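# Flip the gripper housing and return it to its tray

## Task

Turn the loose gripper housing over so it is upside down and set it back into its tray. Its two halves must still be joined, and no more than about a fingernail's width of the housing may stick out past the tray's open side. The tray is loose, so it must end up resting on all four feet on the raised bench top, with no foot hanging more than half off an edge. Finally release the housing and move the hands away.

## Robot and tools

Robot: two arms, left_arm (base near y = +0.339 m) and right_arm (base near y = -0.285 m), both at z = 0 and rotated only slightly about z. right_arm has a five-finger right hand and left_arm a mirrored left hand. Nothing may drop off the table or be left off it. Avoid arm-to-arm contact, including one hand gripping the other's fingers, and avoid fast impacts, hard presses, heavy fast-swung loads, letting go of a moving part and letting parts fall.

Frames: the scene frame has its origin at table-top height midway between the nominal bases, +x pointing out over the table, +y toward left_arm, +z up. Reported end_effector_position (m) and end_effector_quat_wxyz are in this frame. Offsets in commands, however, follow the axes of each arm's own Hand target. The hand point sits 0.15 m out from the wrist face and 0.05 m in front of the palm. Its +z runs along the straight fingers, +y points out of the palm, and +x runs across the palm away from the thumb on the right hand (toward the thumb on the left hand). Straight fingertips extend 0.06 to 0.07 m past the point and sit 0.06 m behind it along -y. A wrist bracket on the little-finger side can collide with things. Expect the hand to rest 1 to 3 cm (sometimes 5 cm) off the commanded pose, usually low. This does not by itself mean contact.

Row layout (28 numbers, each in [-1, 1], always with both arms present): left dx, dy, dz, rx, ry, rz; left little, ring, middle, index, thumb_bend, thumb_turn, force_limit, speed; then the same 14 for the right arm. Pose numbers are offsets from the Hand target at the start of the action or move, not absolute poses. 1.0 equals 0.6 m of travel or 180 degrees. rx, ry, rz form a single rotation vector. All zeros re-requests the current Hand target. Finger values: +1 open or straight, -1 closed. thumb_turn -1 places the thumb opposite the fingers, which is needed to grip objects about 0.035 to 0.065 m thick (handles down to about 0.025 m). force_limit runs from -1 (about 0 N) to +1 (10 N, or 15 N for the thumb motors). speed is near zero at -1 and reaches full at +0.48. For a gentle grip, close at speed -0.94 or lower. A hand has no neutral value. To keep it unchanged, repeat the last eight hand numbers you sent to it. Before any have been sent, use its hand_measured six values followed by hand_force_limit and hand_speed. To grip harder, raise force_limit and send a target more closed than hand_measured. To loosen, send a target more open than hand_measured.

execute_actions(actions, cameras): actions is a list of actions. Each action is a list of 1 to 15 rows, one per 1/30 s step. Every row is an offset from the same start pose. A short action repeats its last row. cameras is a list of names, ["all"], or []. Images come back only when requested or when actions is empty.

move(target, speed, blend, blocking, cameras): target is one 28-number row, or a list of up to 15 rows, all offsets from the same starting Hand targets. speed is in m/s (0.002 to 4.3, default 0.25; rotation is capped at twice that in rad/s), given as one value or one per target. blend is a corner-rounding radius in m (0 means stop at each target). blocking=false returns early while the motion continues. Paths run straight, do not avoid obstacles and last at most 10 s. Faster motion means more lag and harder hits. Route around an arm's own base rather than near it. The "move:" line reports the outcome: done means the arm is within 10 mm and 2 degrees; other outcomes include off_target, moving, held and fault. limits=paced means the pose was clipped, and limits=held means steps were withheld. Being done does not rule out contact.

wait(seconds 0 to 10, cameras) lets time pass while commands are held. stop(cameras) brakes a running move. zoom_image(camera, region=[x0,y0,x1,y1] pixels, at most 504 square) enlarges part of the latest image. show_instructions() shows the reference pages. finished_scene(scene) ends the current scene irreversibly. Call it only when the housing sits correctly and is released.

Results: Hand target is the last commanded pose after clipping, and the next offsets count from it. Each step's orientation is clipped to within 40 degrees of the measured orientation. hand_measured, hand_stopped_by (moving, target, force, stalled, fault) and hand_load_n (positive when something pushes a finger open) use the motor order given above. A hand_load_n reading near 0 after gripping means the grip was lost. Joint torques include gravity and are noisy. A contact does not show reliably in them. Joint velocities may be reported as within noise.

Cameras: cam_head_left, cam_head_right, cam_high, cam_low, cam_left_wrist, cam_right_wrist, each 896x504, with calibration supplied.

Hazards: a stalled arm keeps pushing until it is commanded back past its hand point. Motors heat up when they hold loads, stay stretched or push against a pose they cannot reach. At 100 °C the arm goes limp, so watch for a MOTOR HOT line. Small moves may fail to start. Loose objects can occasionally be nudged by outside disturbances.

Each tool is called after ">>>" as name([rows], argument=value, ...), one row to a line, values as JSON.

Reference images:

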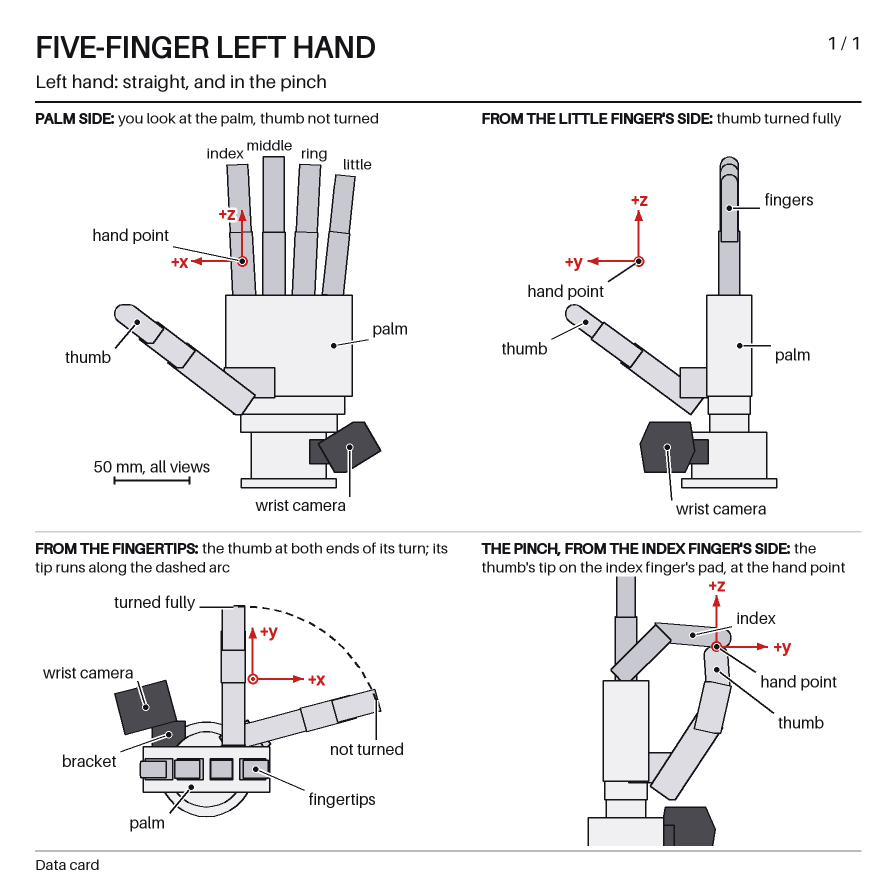

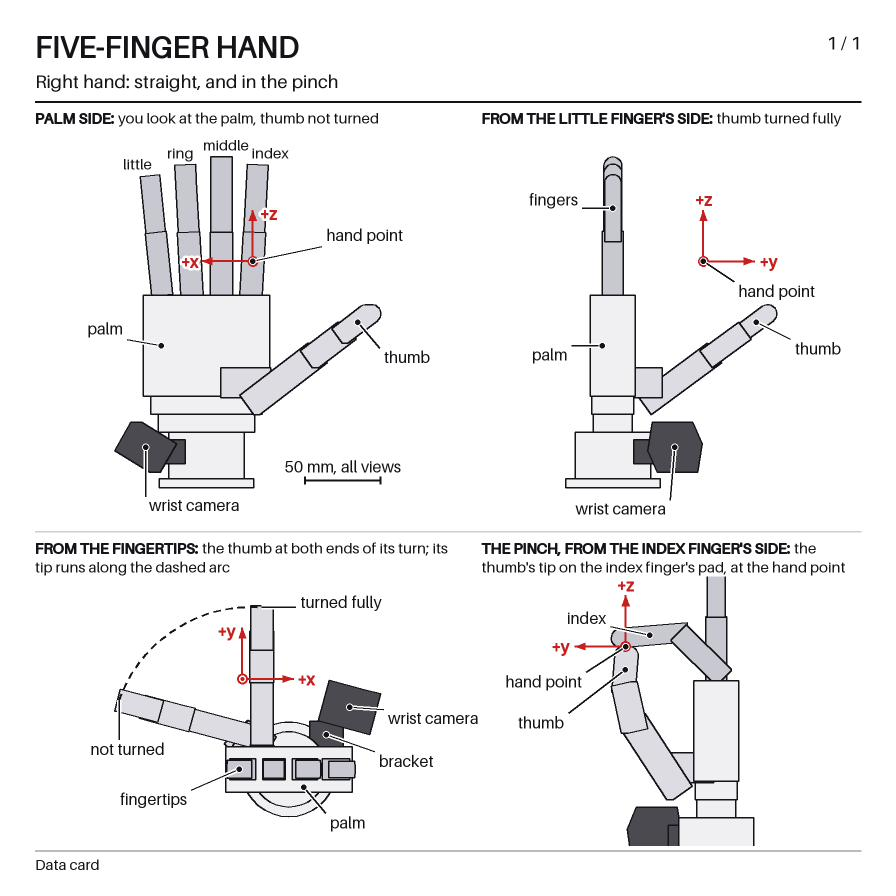

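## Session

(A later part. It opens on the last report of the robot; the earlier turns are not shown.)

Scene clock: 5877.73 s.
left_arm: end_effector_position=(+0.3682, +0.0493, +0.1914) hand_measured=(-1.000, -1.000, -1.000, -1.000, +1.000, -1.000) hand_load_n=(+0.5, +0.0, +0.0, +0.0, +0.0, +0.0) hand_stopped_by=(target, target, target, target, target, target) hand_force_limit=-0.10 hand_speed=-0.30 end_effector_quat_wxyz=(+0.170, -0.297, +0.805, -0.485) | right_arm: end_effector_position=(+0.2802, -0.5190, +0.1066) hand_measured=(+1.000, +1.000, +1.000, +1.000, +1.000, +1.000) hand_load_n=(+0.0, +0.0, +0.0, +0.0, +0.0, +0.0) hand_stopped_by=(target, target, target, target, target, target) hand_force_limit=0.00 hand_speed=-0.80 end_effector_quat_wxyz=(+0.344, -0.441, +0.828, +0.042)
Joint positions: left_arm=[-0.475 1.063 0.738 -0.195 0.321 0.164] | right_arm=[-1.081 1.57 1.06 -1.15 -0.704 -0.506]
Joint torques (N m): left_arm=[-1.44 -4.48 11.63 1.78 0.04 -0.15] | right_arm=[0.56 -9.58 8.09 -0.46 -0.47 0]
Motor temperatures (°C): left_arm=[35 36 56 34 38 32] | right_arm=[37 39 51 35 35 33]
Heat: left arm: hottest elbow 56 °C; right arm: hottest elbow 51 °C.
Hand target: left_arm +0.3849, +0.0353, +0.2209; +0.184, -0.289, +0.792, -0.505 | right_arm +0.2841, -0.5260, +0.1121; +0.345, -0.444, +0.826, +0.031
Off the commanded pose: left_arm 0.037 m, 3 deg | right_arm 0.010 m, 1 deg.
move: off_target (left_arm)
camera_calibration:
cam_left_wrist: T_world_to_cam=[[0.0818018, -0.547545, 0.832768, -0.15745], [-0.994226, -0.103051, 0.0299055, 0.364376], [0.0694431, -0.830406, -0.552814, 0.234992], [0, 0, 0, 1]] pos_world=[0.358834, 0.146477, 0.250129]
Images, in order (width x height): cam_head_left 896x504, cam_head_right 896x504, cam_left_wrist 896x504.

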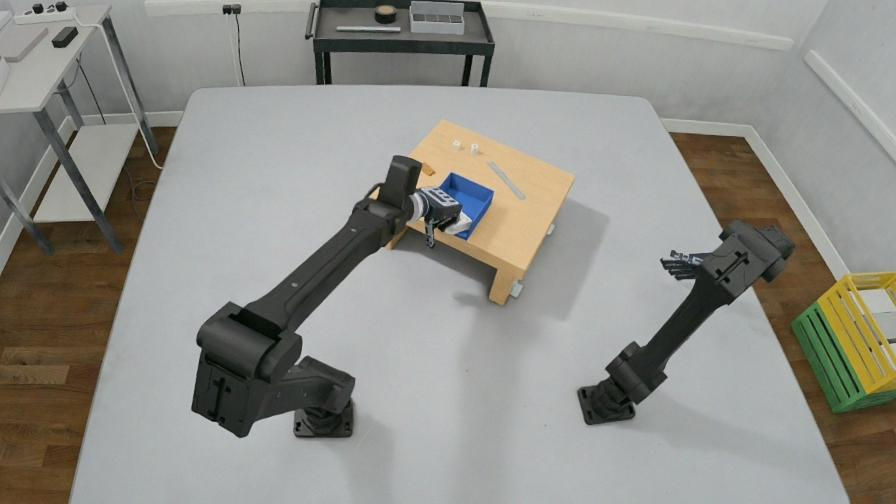

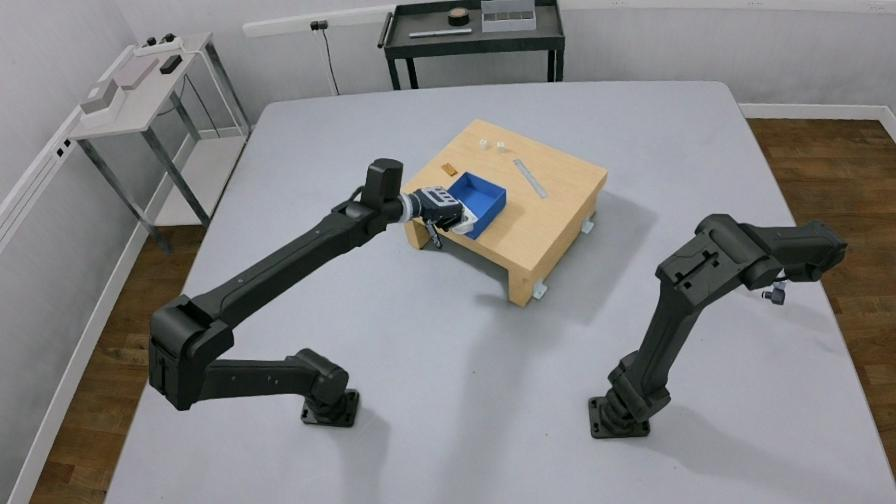

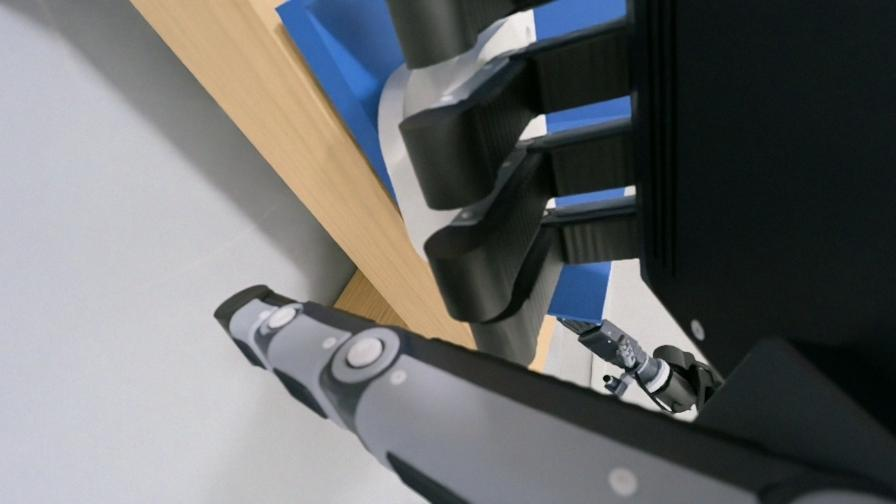

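>>> move(target=[0.0,-0.0589,-0.0275,0,0,0,-1,-1,-1,-1,1,-1,-0.1,-0.3,0,0,0,0,0,0,1,1,1,1,1,1,0,-0.8], speed=0.04, cameras=["cam_left_wrist","cam_head_left","cam_head_right"])

>>> zoom_image(camera="cam_head_left", region=[405, 195, 475, 255])

>>> zoom_image(camera="cam_head_right", region=[420, 185, 490, 245])

Scene clock: 5895.43 s.
left_arm: end_effector_position=(+0.3734, +0.0463, +0.2201) hand_measured=(-1.000, -1.000, -1.000, -1.000, +1.000, -1.000) hand_load_n=(+0.0, +0.0, +0.0, +0.0, +0.0, +0.0) hand_stopped_by=(target, target, target, target, target, target) hand_force_limit=-0.10 hand_speed=-0.30 end_effector_quat_wxyz=(+0.168, -0.298, +0.806, -0.482) | right_arm: end_effector_position=(+0.2802, -0.5190, +0.1066) hand_measured=(+1.000, +1.000, +1.000, +1.000, +1.000, +1.000) hand_load_n=(+0.0, +0.0, -0.5, +0.0, +0.0, +0.0) hand_stopped_by=(target, target, target, target, target, target) hand_force_limit=0.00 hand_speed=-0.80 end_effector_quat_wxyz=(+0.344, -0.441, +0.828, +0.042)
Joint positions: left_arm=[-0.475 1.058 0.817 -0.286 0.321 0.163] | right_arm=[-1.081 1.57 1.06 -1.15 -0.704 -0.506]
Joint torques (N m): left_arm=[-1.38 -6.36 12.29 1.01 0.03 -0.14] | right_arm=[0.56 -9.64 8.09 -0.44 -0.47 0.01]
Motor temperatures (°C): left_arm=[35 36 59 34 38 32] | right_arm=[37 39 51 35 35 33]
Heat: left arm: hottest elbow 59 °C; right arm: hottest elbow 51 °C.
Hand target: left_arm +0.3849, +0.0354, +0.2598; +0.184, -0.289, +0.792, -0.505 | right_arm +0.2841, -0.5260, +0.1121; +0.345, -0.444, +0.826, +0.031
Off the commanded pose: left_arm 0.043 m, 4 deg | right_arm 0.010 m, 1 deg.
move: off_target (left_arm)
camera_calibration:
cam_left_wrist: T_world_to_cam=[[0.0877714, -0.550227, 0.83039, -0.184959], [-0.993936, -0.103806, 0.0362752, 0.366968], [0.0662394, -0.828538, -0.556001, 0.249909], [0, 0, 0, 1]] pos_world=[0.364423, 0.143383, 0.279226]
Images, in order (width x height): cam_head_left 896x504, cam_head_right 896x504, cam_left_wrist 896x504.

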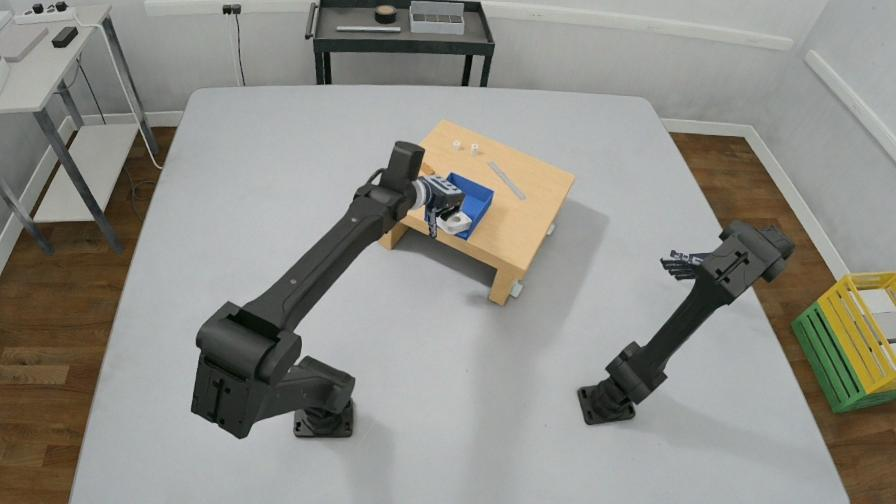

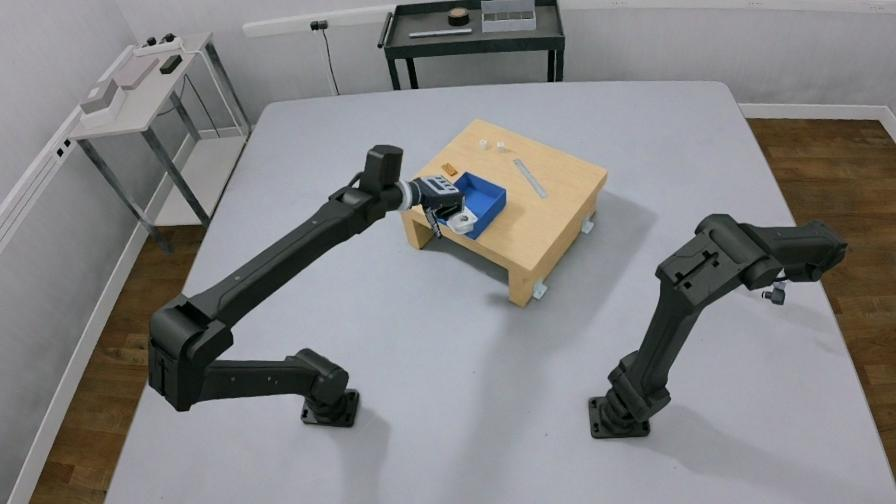

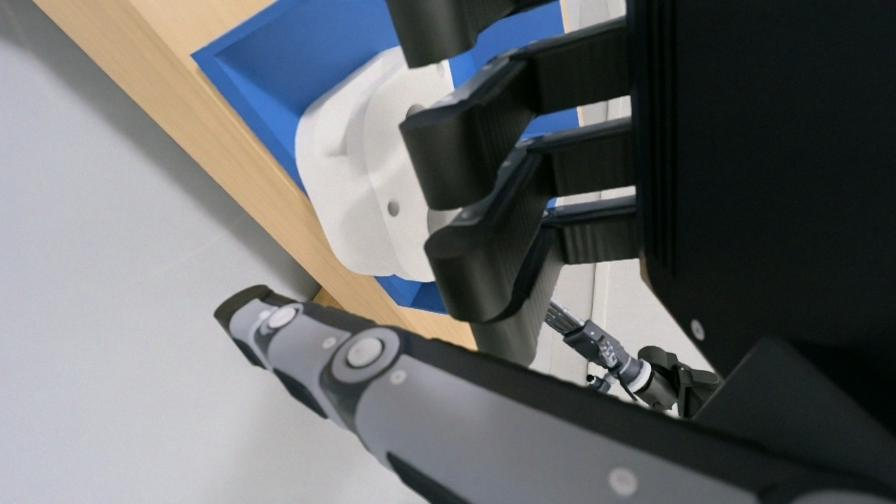

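Scaled by 7.200 from the camera's 896x504 image, which has a finer 1280x720 frame.

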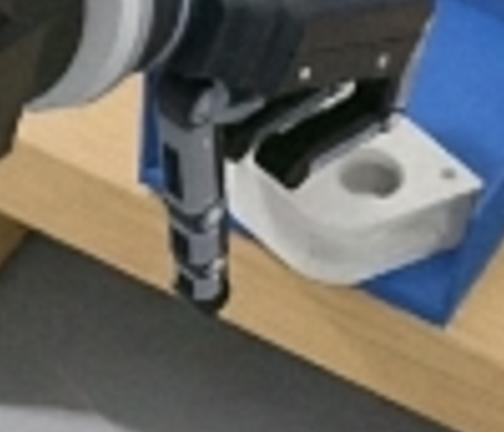

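Scaled by 7.200 from the camera's 896x504 image, which has a finer 1280x720 frame.

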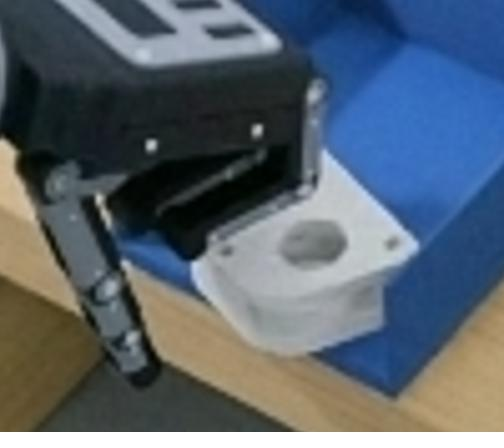

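>>> move(target=[-0.0108,-0.02,0.035,0,0,0,-1,-1,-1,-1,1,-1,-0.1,-0.3,0,0,0,0,0,0,1,1,1,1,1,1,0,-0.8], speed=0.03, cameras=["cam_left_wrist","cam_head_left","cam_head_right"])

>>> zoom_image(camera="cam_head_left", region=[405, 195, 475, 255])

>>> zoom_image(camera="cam_head_right", region=[420, 185, 490, 245])

Scene clock: 5909.87 s.
left_arm: end_effector_position=(+0.3885, +0.0356, +0.2268) hand_measured=(-1.000, -1.000, -1.000, -1.000, +1.000, -1.000) hand_load_n=(+0.0, +0.0, +0.0, +0.0, +0.0, +0.0) hand_stopped_by=(target, target, target, target, target, target) hand_force_limit=-0.10 hand_speed=-0.30 end_effector_quat_wxyz=(+0.169, -0.298, +0.806, -0.483) | right_arm: end_effector_position=(+0.2802, -0.5190, +0.1066) hand_measured=(+1.000, +1.000, +1.000, +1.000, +1.000, +1.000) hand_load_n=(+0.0, +0.0, +0.0, +0.0, +0.0, +0.0) hand_stopped_by=(target, target, target, target, target, target) hand_force_limit=0.00 hand_speed=-0.80 end_effector_quat_wxyz=(+0.344, -0.441, +0.828, +0.042)
Joint positions: left_arm=[-0.481 1.108 0.869 -0.287 0.316 0.161] | right_arm=[-1.081 1.57 1.06 -1.15 -0.704 -0.506]
Joint torques (N m): left_arm=[-1.44 -5.48 12.46 1.63 0.03 -0.15] | right_arm=[0.56 -9.58 8.09 -0.46 -0.47 0]
Motor temperatures (°C): left_arm=[35 36 61 34 38 32] | right_arm=[37 39 51 35 35 33]
Heat: left arm: hottest elbow 61 °C; right arm: hottest elbow 51 °C.
Hand target: left_arm +0.4053, +0.0212, +0.2617; +0.184, -0.289, +0.792, -0.505 | right_arm +0.2841, -0.5260, +0.1121; +0.345, -0.444, +0.826, +0.031
Off the commanded pose: left_arm 0.041 m, 4 deg | right_arm 0.010 m, 1 deg.
move: off_target (left_arm)
camera_calibration:
cam_left_wrist: T_world_to_cam=[[0.0867852, -0.55036, 0.830405, -0.197404], [-0.994001, -0.103529, 0.0352679, 0.38089], [0.0665606, -0.828484, -0.556043, 0.243569], [0, 0, 0, 1]] pos_world=[0.379525, 0.132583, 0.285927]
Images, in order (width x height): cam_head_left 896x504, cam_head_right 896x504, cam_left_wrist 896x504.

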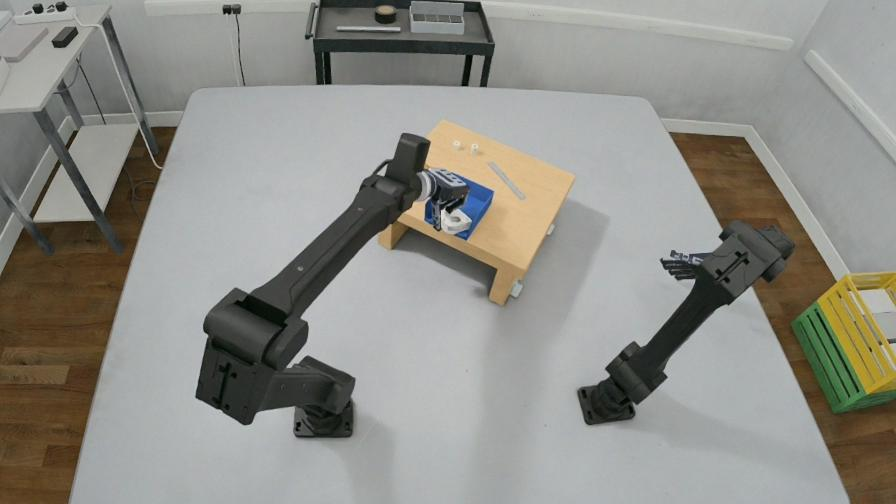

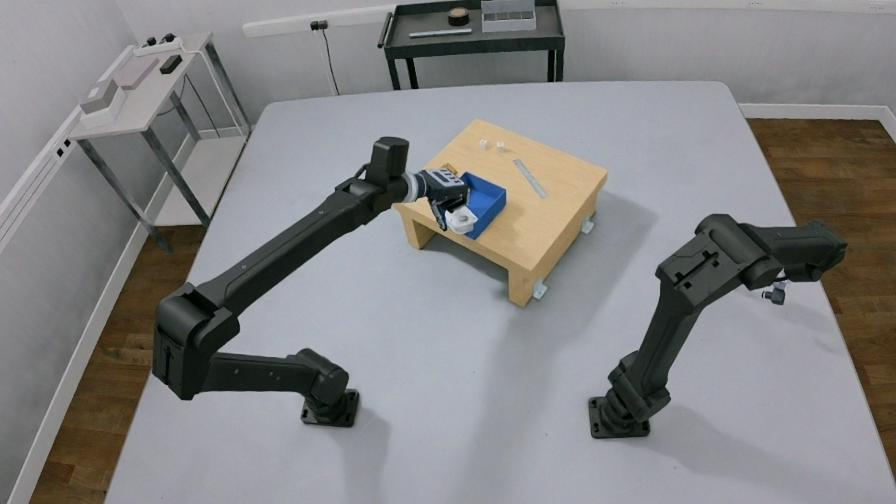

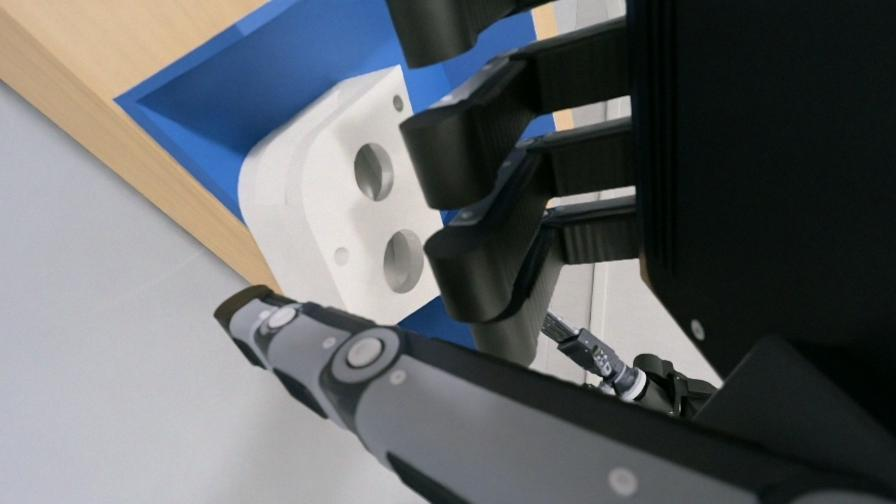

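Scaled by 7.200 from the camera's 896x504 image, which has a finer 1280x720 frame.

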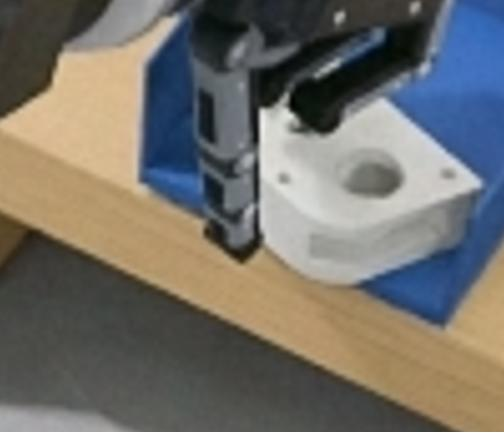

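Scaled by 7.200 from the camera's 896x504 image, which has a finer 1280x720 frame.

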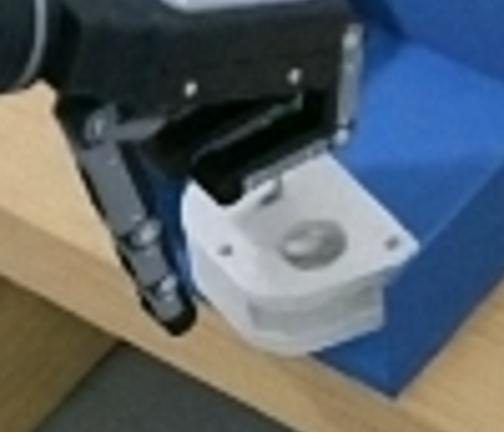

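>>> move(target=[0.0142,0.0889,-0.0086,0,0,0,-1,-1,-1,-1,1,-1,-0.1,-0.3,0,0,0,0,0,0,1,1,1,1,1,1,0,-0.8], speed=0.04)

Scene clock: 5935.17 s.
left_arm: end_effector_position=(+0.3835, +0.0384, +0.2107) hand_measured=(-1.000, -1.000, -1.000, -1.000, +1.000, -1.000) hand_load_n=(+0.0, +0.0, +0.0, +0.0, +0.0, +0.0) hand_stopped_by=(target, target, target, target, target, target) hand_force_limit=-0.10 hand_speed=-0.30 end_effector_quat_wxyz=(+0.181, -0.290, +0.798, -0.497) | right_arm: end_effector_position=(+0.2802, -0.5190, +0.1066) hand_measured=(+1.000, +1.000, +1.000, +1.000, +1.000, +1.000) hand_load_n=(+0.0, +0.0, +0.0, +0.0, +0.0, +0.0) hand_stopped_by=(target, target, target, target, target, target) hand_force_limit=0.00 hand_speed=-0.80 end_effector_quat_wxyz=(+0.344, -0.441, +0.828, +0.042)
Joint positions: left_arm=[-0.481 1.088 0.789 -0.183 0.316 0.161] | right_arm=[-1.081 1.57 1.06 -1.15 -0.704 -0.506]
Joint torques (N m): left_arm=[-1.14 -6.95 7.19 1.91 0.09 -0.13] | right_arm=[0.56 -9.58 8.09 -0.46 -0.47 0.01]
Motor temperatures (°C): left_arm=[35 36 60 34 38 32] | right_arm=[37 39 51 35 35 33]
Heat: left arm: hottest elbow 60 °C; right arm: hottest elbow 51 °C.
Hand target: left_arm +0.3813, +0.0365, +0.2154; +0.184, -0.289, +0.792, -0.505 | right_arm +0.2841, -0.5260, +0.1121; +0.345, -0.444, +0.826, +0.031
Off the commanded pose: left_arm 0.006 m, 1 deg | right_arm 0.010 m, 1 deg.
move: done

>>> move(target=[-0.0088,-0.0726,-0.0005,0,0,0,-1,-1,-1,-1,1,-1,-0.1,-0.3,0,0,0,0,0,0,1,1,1,1,1,1,0,-0.8], speed=0.04, cameras=["cam_left_wrist","cam_head_left","cam_head_right"])

>>> zoom_image(camera="cam_head_left", region=[405, 195, 475, 255])

>>> zoom_image(camera="cam_head_right", region=[420, 185, 490, 245])

Scene clock: 5947.10 s.
left_arm: end_effector_position=(+0.3841, +0.0380, +0.2243) hand_measured=(-1.000, -1.000, -1.000, -1.000, +1.000, -1.000) hand_load_n=(+0.0, +0.0, +0.0, +0.0, +0.0, +0.0) hand_stopped_by=(target, target, target, target, target, target) hand_force_limit=-0.10 hand_speed=-0.30 end_effector_quat_wxyz=(+0.174, -0.295, +0.803, -0.489) | right_arm: end_effector_position=(+0.2802, -0.5190, +0.1066) hand_measured=(+1.000, +1.000, +1.000, +1.000, +1.000, +1.000) hand_load_n=(+0.0, +0.0, +0.0, +0.0, +0.0, +0.0) hand_stopped_by=(target, target, target, target, target, target) hand_force_limit=0.00 hand_speed=-0.80 end_effector_quat_wxyz=(+0.344, -0.441, +0.828, +0.042)
Joint positions: left_arm=[-0.481 1.088 0.838 -0.258 0.316 0.161] | right_arm=[-1.081 1.57 1.06 -1.15 -0.704 -0.506]
Joint torques (N m): left_arm=[-1.38 -5.42 12.18 1.05 0.03 -0.14] | right_arm=[0.56 -9.64 8.09 -0.47 -0.47 0]
Motor temperatures (°C): left_arm=[35 36 59 34 38 32] | right_arm=[37 39 51 35 35 33]
Heat: left arm: hottest elbow 59 °C; right arm: hottest elbow 51 °C.
Hand target: left_arm +0.3970, +0.0260, +0.2550; +0.184, -0.289, +0.792, -0.505 | right_arm +0.2841, -0.5260, +0.1121; +0.345, -0.444, +0.826, +0.031
Off the commanded pose: left_arm 0.035 m, 3 deg | right_arm 0.010 m, 1 deg.
move: off_target (left_arm)
camera_calibration:
cam_left_wrist: T_world_to_cam=[[0.0731352, -0.542821, 0.836658, -0.190128], [-0.994461, -0.103192, 0.0199789, 0.380414], [0.0754912, -0.833485, -0.547361, 0.239259], [0, 0, 0, 1]] pos_world=[0.37415, 0.135469, 0.282433]
Images, in order (width x height): cam_head_left 896x504, cam_head_right 896x504, cam_left_wrist 896x504.

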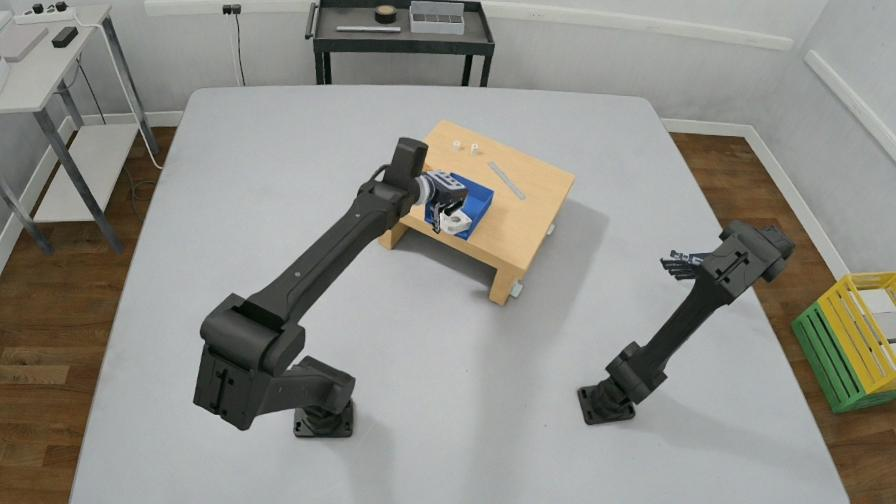

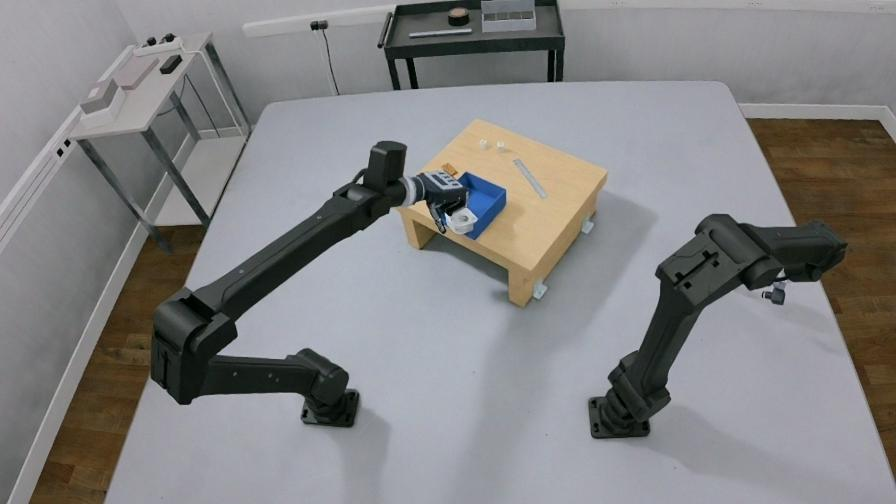

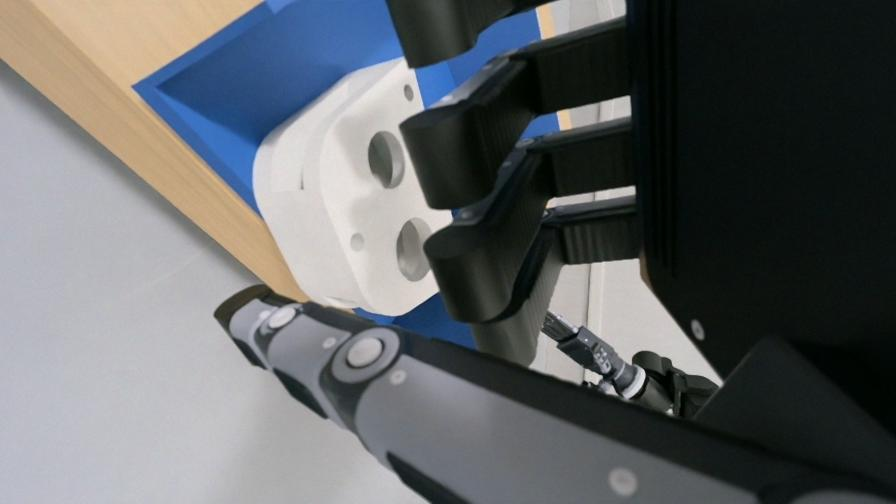

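Scaled by 7.200 from the camera's 896x504 image, which has a finer 1280x720 frame.

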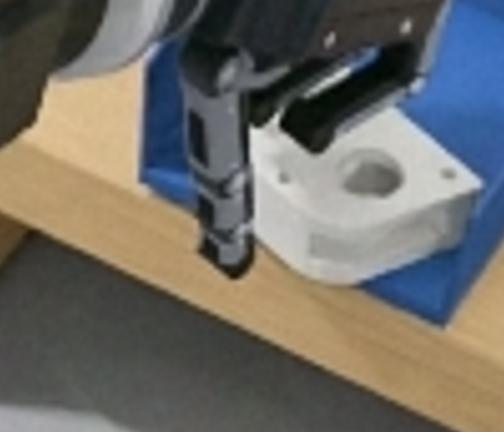

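Scaled by 7.200 from the camera's 896x504 image, which has a finer 1280x720 frame.

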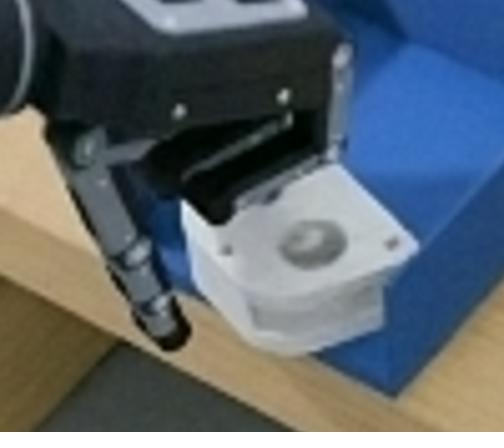

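>>> move(target=[-0.0152,-0.0117,0.0567,0,0,0,-1,-1,-1,-1,1,-1,-0.1,-0.3,0,0,0,0,0,0,1,1,1,1,1,1,0,-0.8], speed=0.03, cameras=["cam_left_wrist","cam_head_left","cam_head_right"])

>>> zoom_image(camera="cam_head_left", region=[415, 175, 495, 245])

>>> zoom_image(camera="cam_head_right", region=[430, 175, 510, 245])

Scene clock: 5968.93 s.
left_arm: end_effector_position=(+0.4068, +0.0221, +0.2121) hand_measured=(-1.000, -1.000, -1.000, -1.000, +1.000, -1.000) hand_load_n=(+0.0, +0.0, +0.5, +0.0, +0.0, +0.0) hand_stopped_by=(target, target, target, target, target, target) hand_force_limit=-0.10 hand_speed=-0.30 end_effector_quat_wxyz=(+0.167, -0.299, +0.807, -0.480) | right_arm: end_effector_position=(+0.2802, -0.5190, +0.1066) hand_measured=(+1.000, +1.000, +1.000, +1.000, +1.000, +1.000) hand_load_n=(+0.0, +0.0, +0.0, +0.0, +0.0, -0.5) hand_stopped_by=(target, target, target, target, target, target) hand_force_limit=0.00 hand_speed=-0.80 end_effector_quat_wxyz=(+0.344, -0.441, +0.828, +0.042)
Joint positions: left_arm=[-0.488 1.187 0.891 -0.235 0.309 0.157] | right_arm=[-1.081 1.57 1.06 -1.15 -0.704 -0.506]
Joint torques (N m): left_arm=[-1.38 -6.59 12.29 1.88 0.03 -0.14] | right_arm=[0.56 -9.64 8.08 -0.46 -0.47 0]
Motor temperatures (°C): left_arm=[35 36 63 34 38 32] | right_arm=[37 39 51 35 35 33]
Heat: left arm: hottest elbow 63 °C; right arm: hottest elbow 51 °C.
Hand target: left_arm +0.4258, +0.0060, +0.2472; +0.184, -0.289, +0.792, -0.505 | right_arm +0.2841, -0.5260, +0.1121; +0.345, -0.444, +0.826, +0.031
Off the commanded pose: left_arm 0.043 m, 4 deg | right_arm 0.010 m, 1 deg.
move: off_target (left_arm)
camera_calibration:
cam_left_wrist: T_world_to_cam=[[0.091114, -0.553323, 0.827969, -0.195387], [-0.993809, -0.103609, 0.0401232, 0.397071], [0.0635838, -0.826498, -0.559337, 0.224877], [0, 0, 0, 1]] pos_world=[0.398116, 0.118889, 0.271625]
Images, in order (width x height): cam_head_left 896x504, cam_head_right 896x504, cam_left_wrist 896x504.

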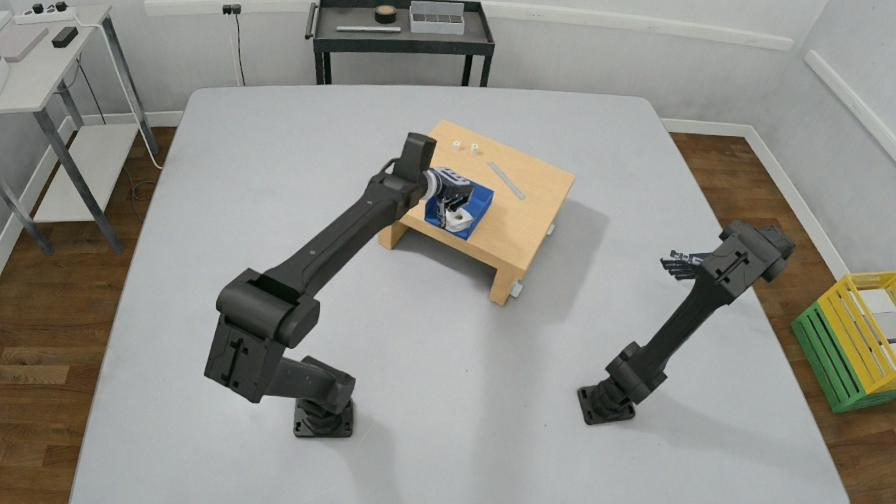

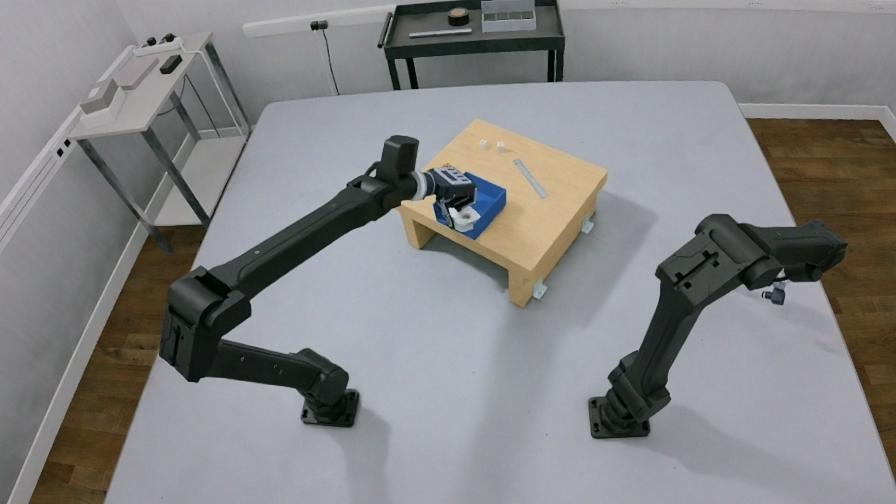

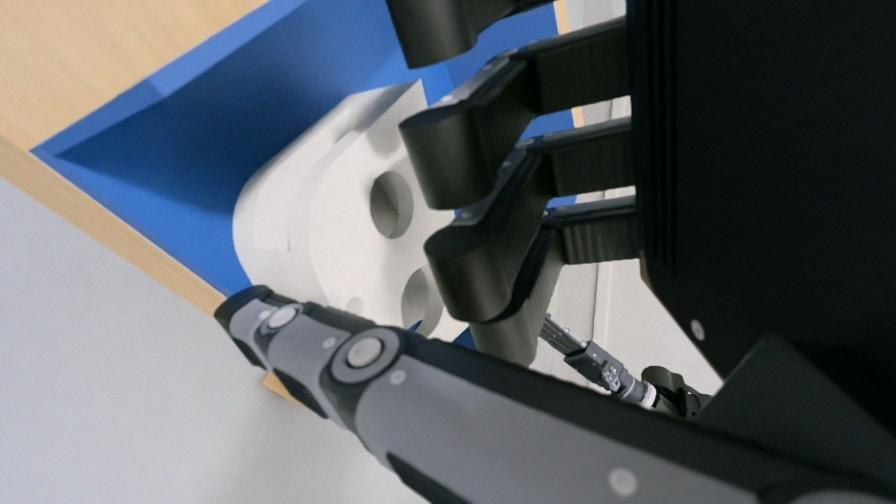

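Scaled by 6.300 from the camera's 896x504 image, which has a finer 1280x720 frame.

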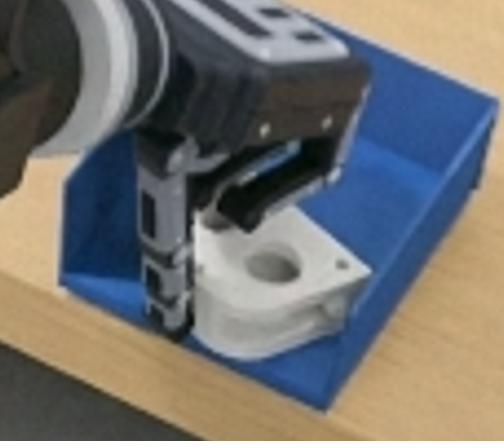

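Scaled by 6.300 from the camera's 896x504 image, which has a finer 1280x720 frame.

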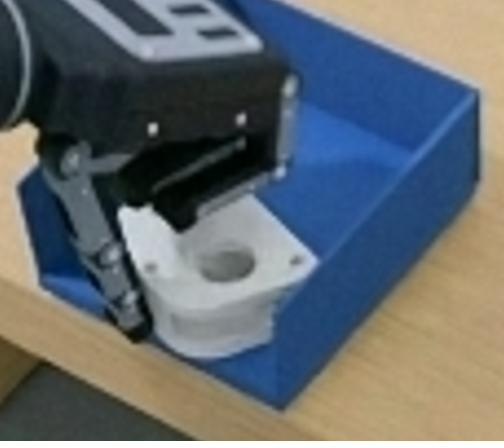

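>>> move(target=[-0.0097, -0.02105, 0.0293, 0, 0, 0, -1, -1, -1, -1, 1, -1, -0.1, -0.3, 0, 0, 0, 0, 0, 0, 1, 1, 1, 1, 1, 1, 0, -0.8], speed=0.03, cameras=["cam_head_left", "cam_head_right", "cam_high", "cam_left_wrist"])

Scene clock: 5997.43 s.
left_arm: end_effector_position=(+0.4250, +0.0098, +0.2165) hand_measured=(-1.000, -1.000, -1.000, -1.000, +1.000, -1.000) hand_load_n=(+0.0, +0.0, +0.0, +0.0, +0.0, +0.0) hand_stopped_by=(target, target, target, target, target, target) hand_force_limit=-0.10 hand_speed=-0.30 end_effector_quat_wxyz=(+0.167, -0.299, +0.807, -0.480) | right_arm: end_effector_position=(+0.2802, -0.5190, +0.1066) hand_measured=(+1.000, +1.000, +1.000, +1.000, +1.000, +1.000) hand_load_n=(+0.0, +0.0, +0.0, +0.0, +0.0, +0.0) hand_stopped_by=(target, target, target, target, target, target) hand_force_limit=0.00 hand_speed=-0.80 end_effector_quat_wxyz=(+0.344, -0.441, +0.828, +0.042)
Joint positions: left_arm=[-0.492 1.244 0.949 -0.235 0.306 0.156] | right_arm=[-1.081 1.57 1.06 -1.15 -0.704 -0.506]
Joint torques (N m): left_arm=[-1.38 -7.36 12.27 1.89 0.03 -0.14] | right_arm=[0.56 -9.58 8.09 -0.46 -0.47 0]
Motor temperatures (°C): left_arm=[35 36 62 34 38 32] | right_arm=[37 39 51 35 35 33]
Heat: left arm: hottest elbow 62 °C; right arm: hottest elbow 51 °C.
Hand target: left_arm +0.4439, -0.0065, +0.2511; +0.184, -0.289, +0.792, -0.505 | right_arm +0.2841, -0.5260, +0.1121; +0.345, -0.444, +0.826, +0.031
Off the commanded pose: left_arm 0.043 m, 4 deg | right_arm 0.010 m, 1 deg.
move: off_target (left_arm)
camera_calibration:
cam_left_wrist: T_world_to_cam=[[0.0903891, -0.553381, 0.828009, -0.207197], [-0.993855, -0.103463, 0.0393466, 0.413926], [0.0638943, -0.826477, -0.559332, 0.215882], [0, 0, 0, 1]] pos_world=[0.416317, 0.106589, 0.276025]
Images, in order (width x height): cam_head_left 896x504, cam_head_right 896x504, cam_high 896x504, cam_left_wrist 896x504.

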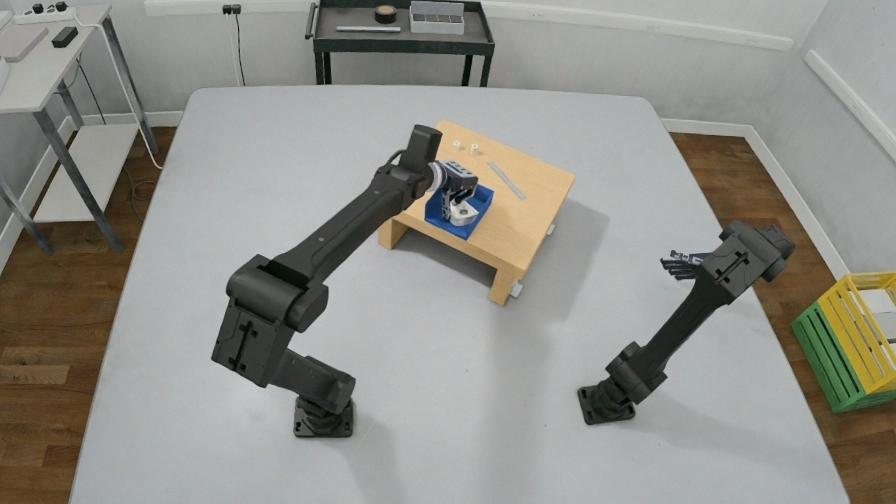

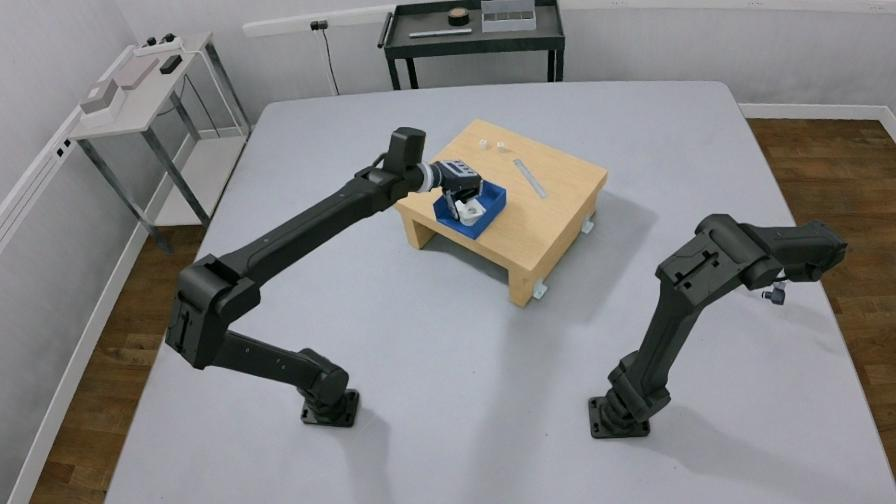

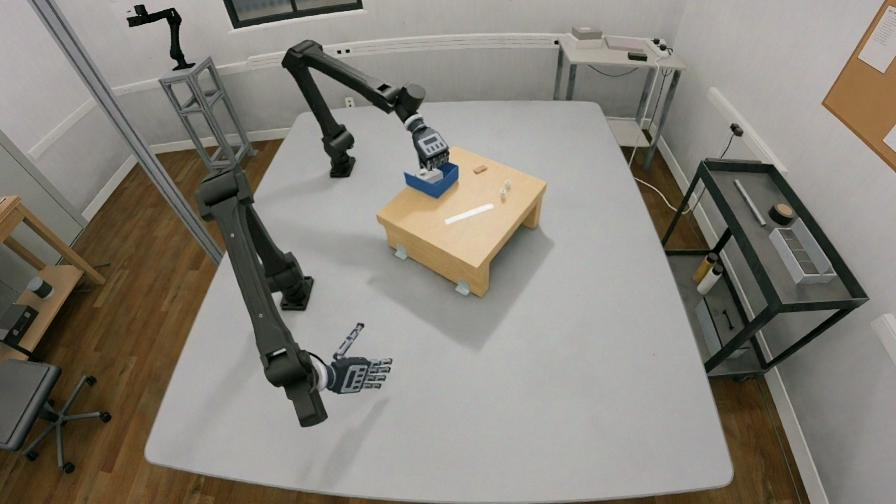

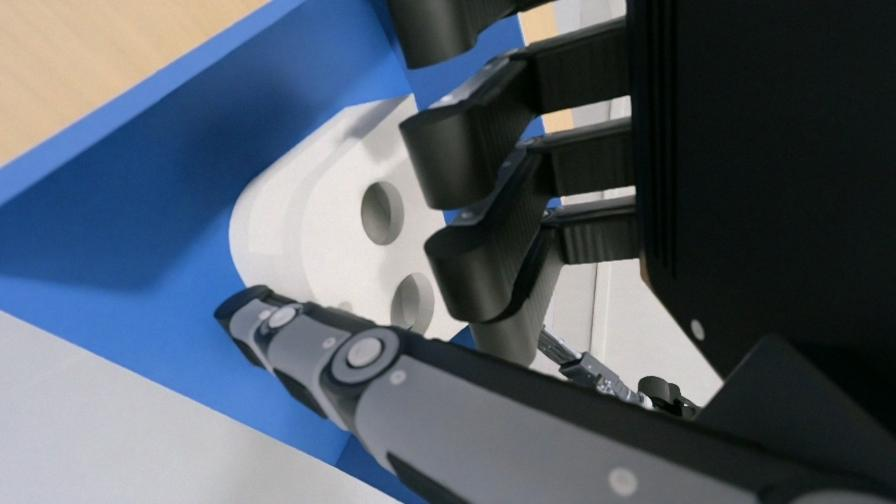

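>>> zoom_image(camera="cam_head_left", region=[415, 175, 505, 245])

>>> zoom_image(camera="cam_head_right", region=[430, 175, 515, 243])

>>> zoom_image(camera="cam_high", region=[400, 150, 465, 202])

Scaled by 5.600 from the camera's 896x504 image, which has a finer 1280x720 frame.

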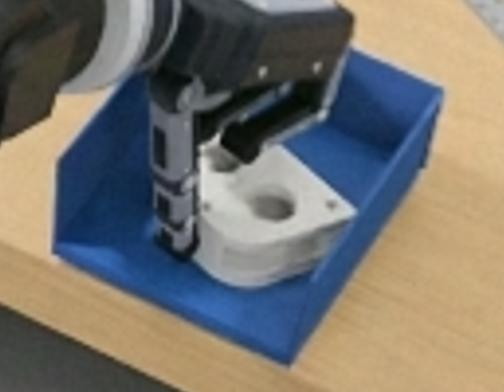

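Scaled by 5.929 from the camera's 896x504 image, which has a finer 1280x720 frame.

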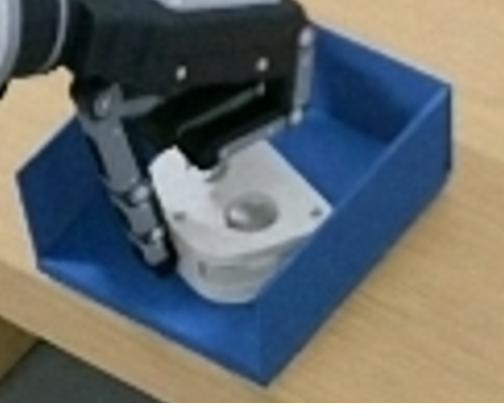

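Scaled by 7.754 from the camera's 896x504 image, which has a finer 1280x720 frame.

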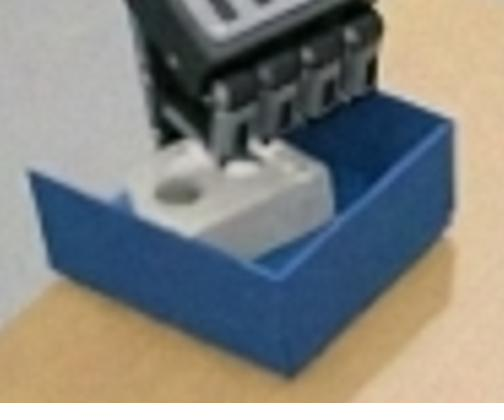

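>>> zoom_image(camera="cam_left_wrist", region=[200, 60, 500, 350])

>>> zoom_image(camera="cam_head_right", region=[452, 195, 492, 230])

>>> zoom_image(camera="cam_head_left", region=[440, 195, 485, 230])

Scaled by 1.680 from the camera's 896x504 image, which has a finer 1280x720 frame.

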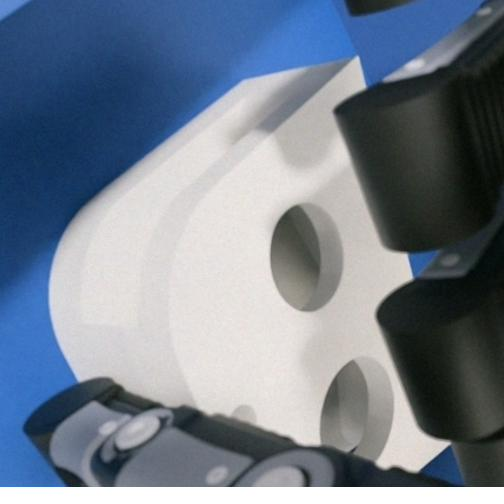

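Scaled by 12.600 from the camera's 896x504 image, which has a finer 1280x720 frame.

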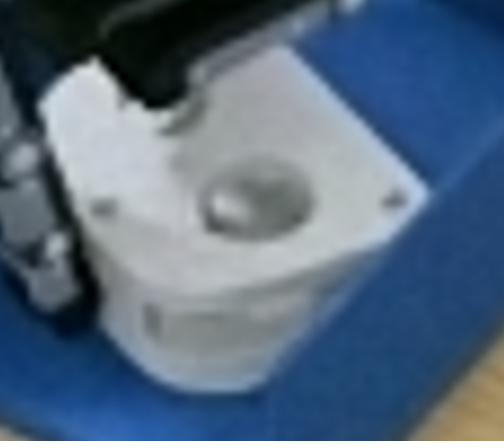

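Scaled by 11.200 from the camera's 896x504 image, which has a finer 1280x720 frame.

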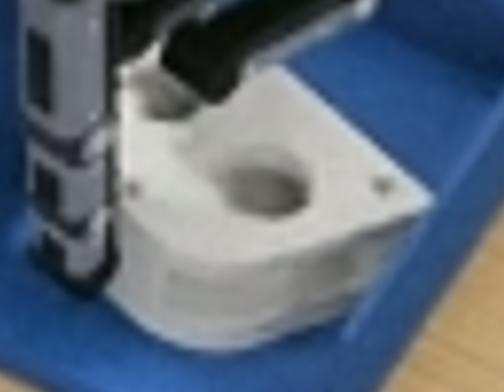

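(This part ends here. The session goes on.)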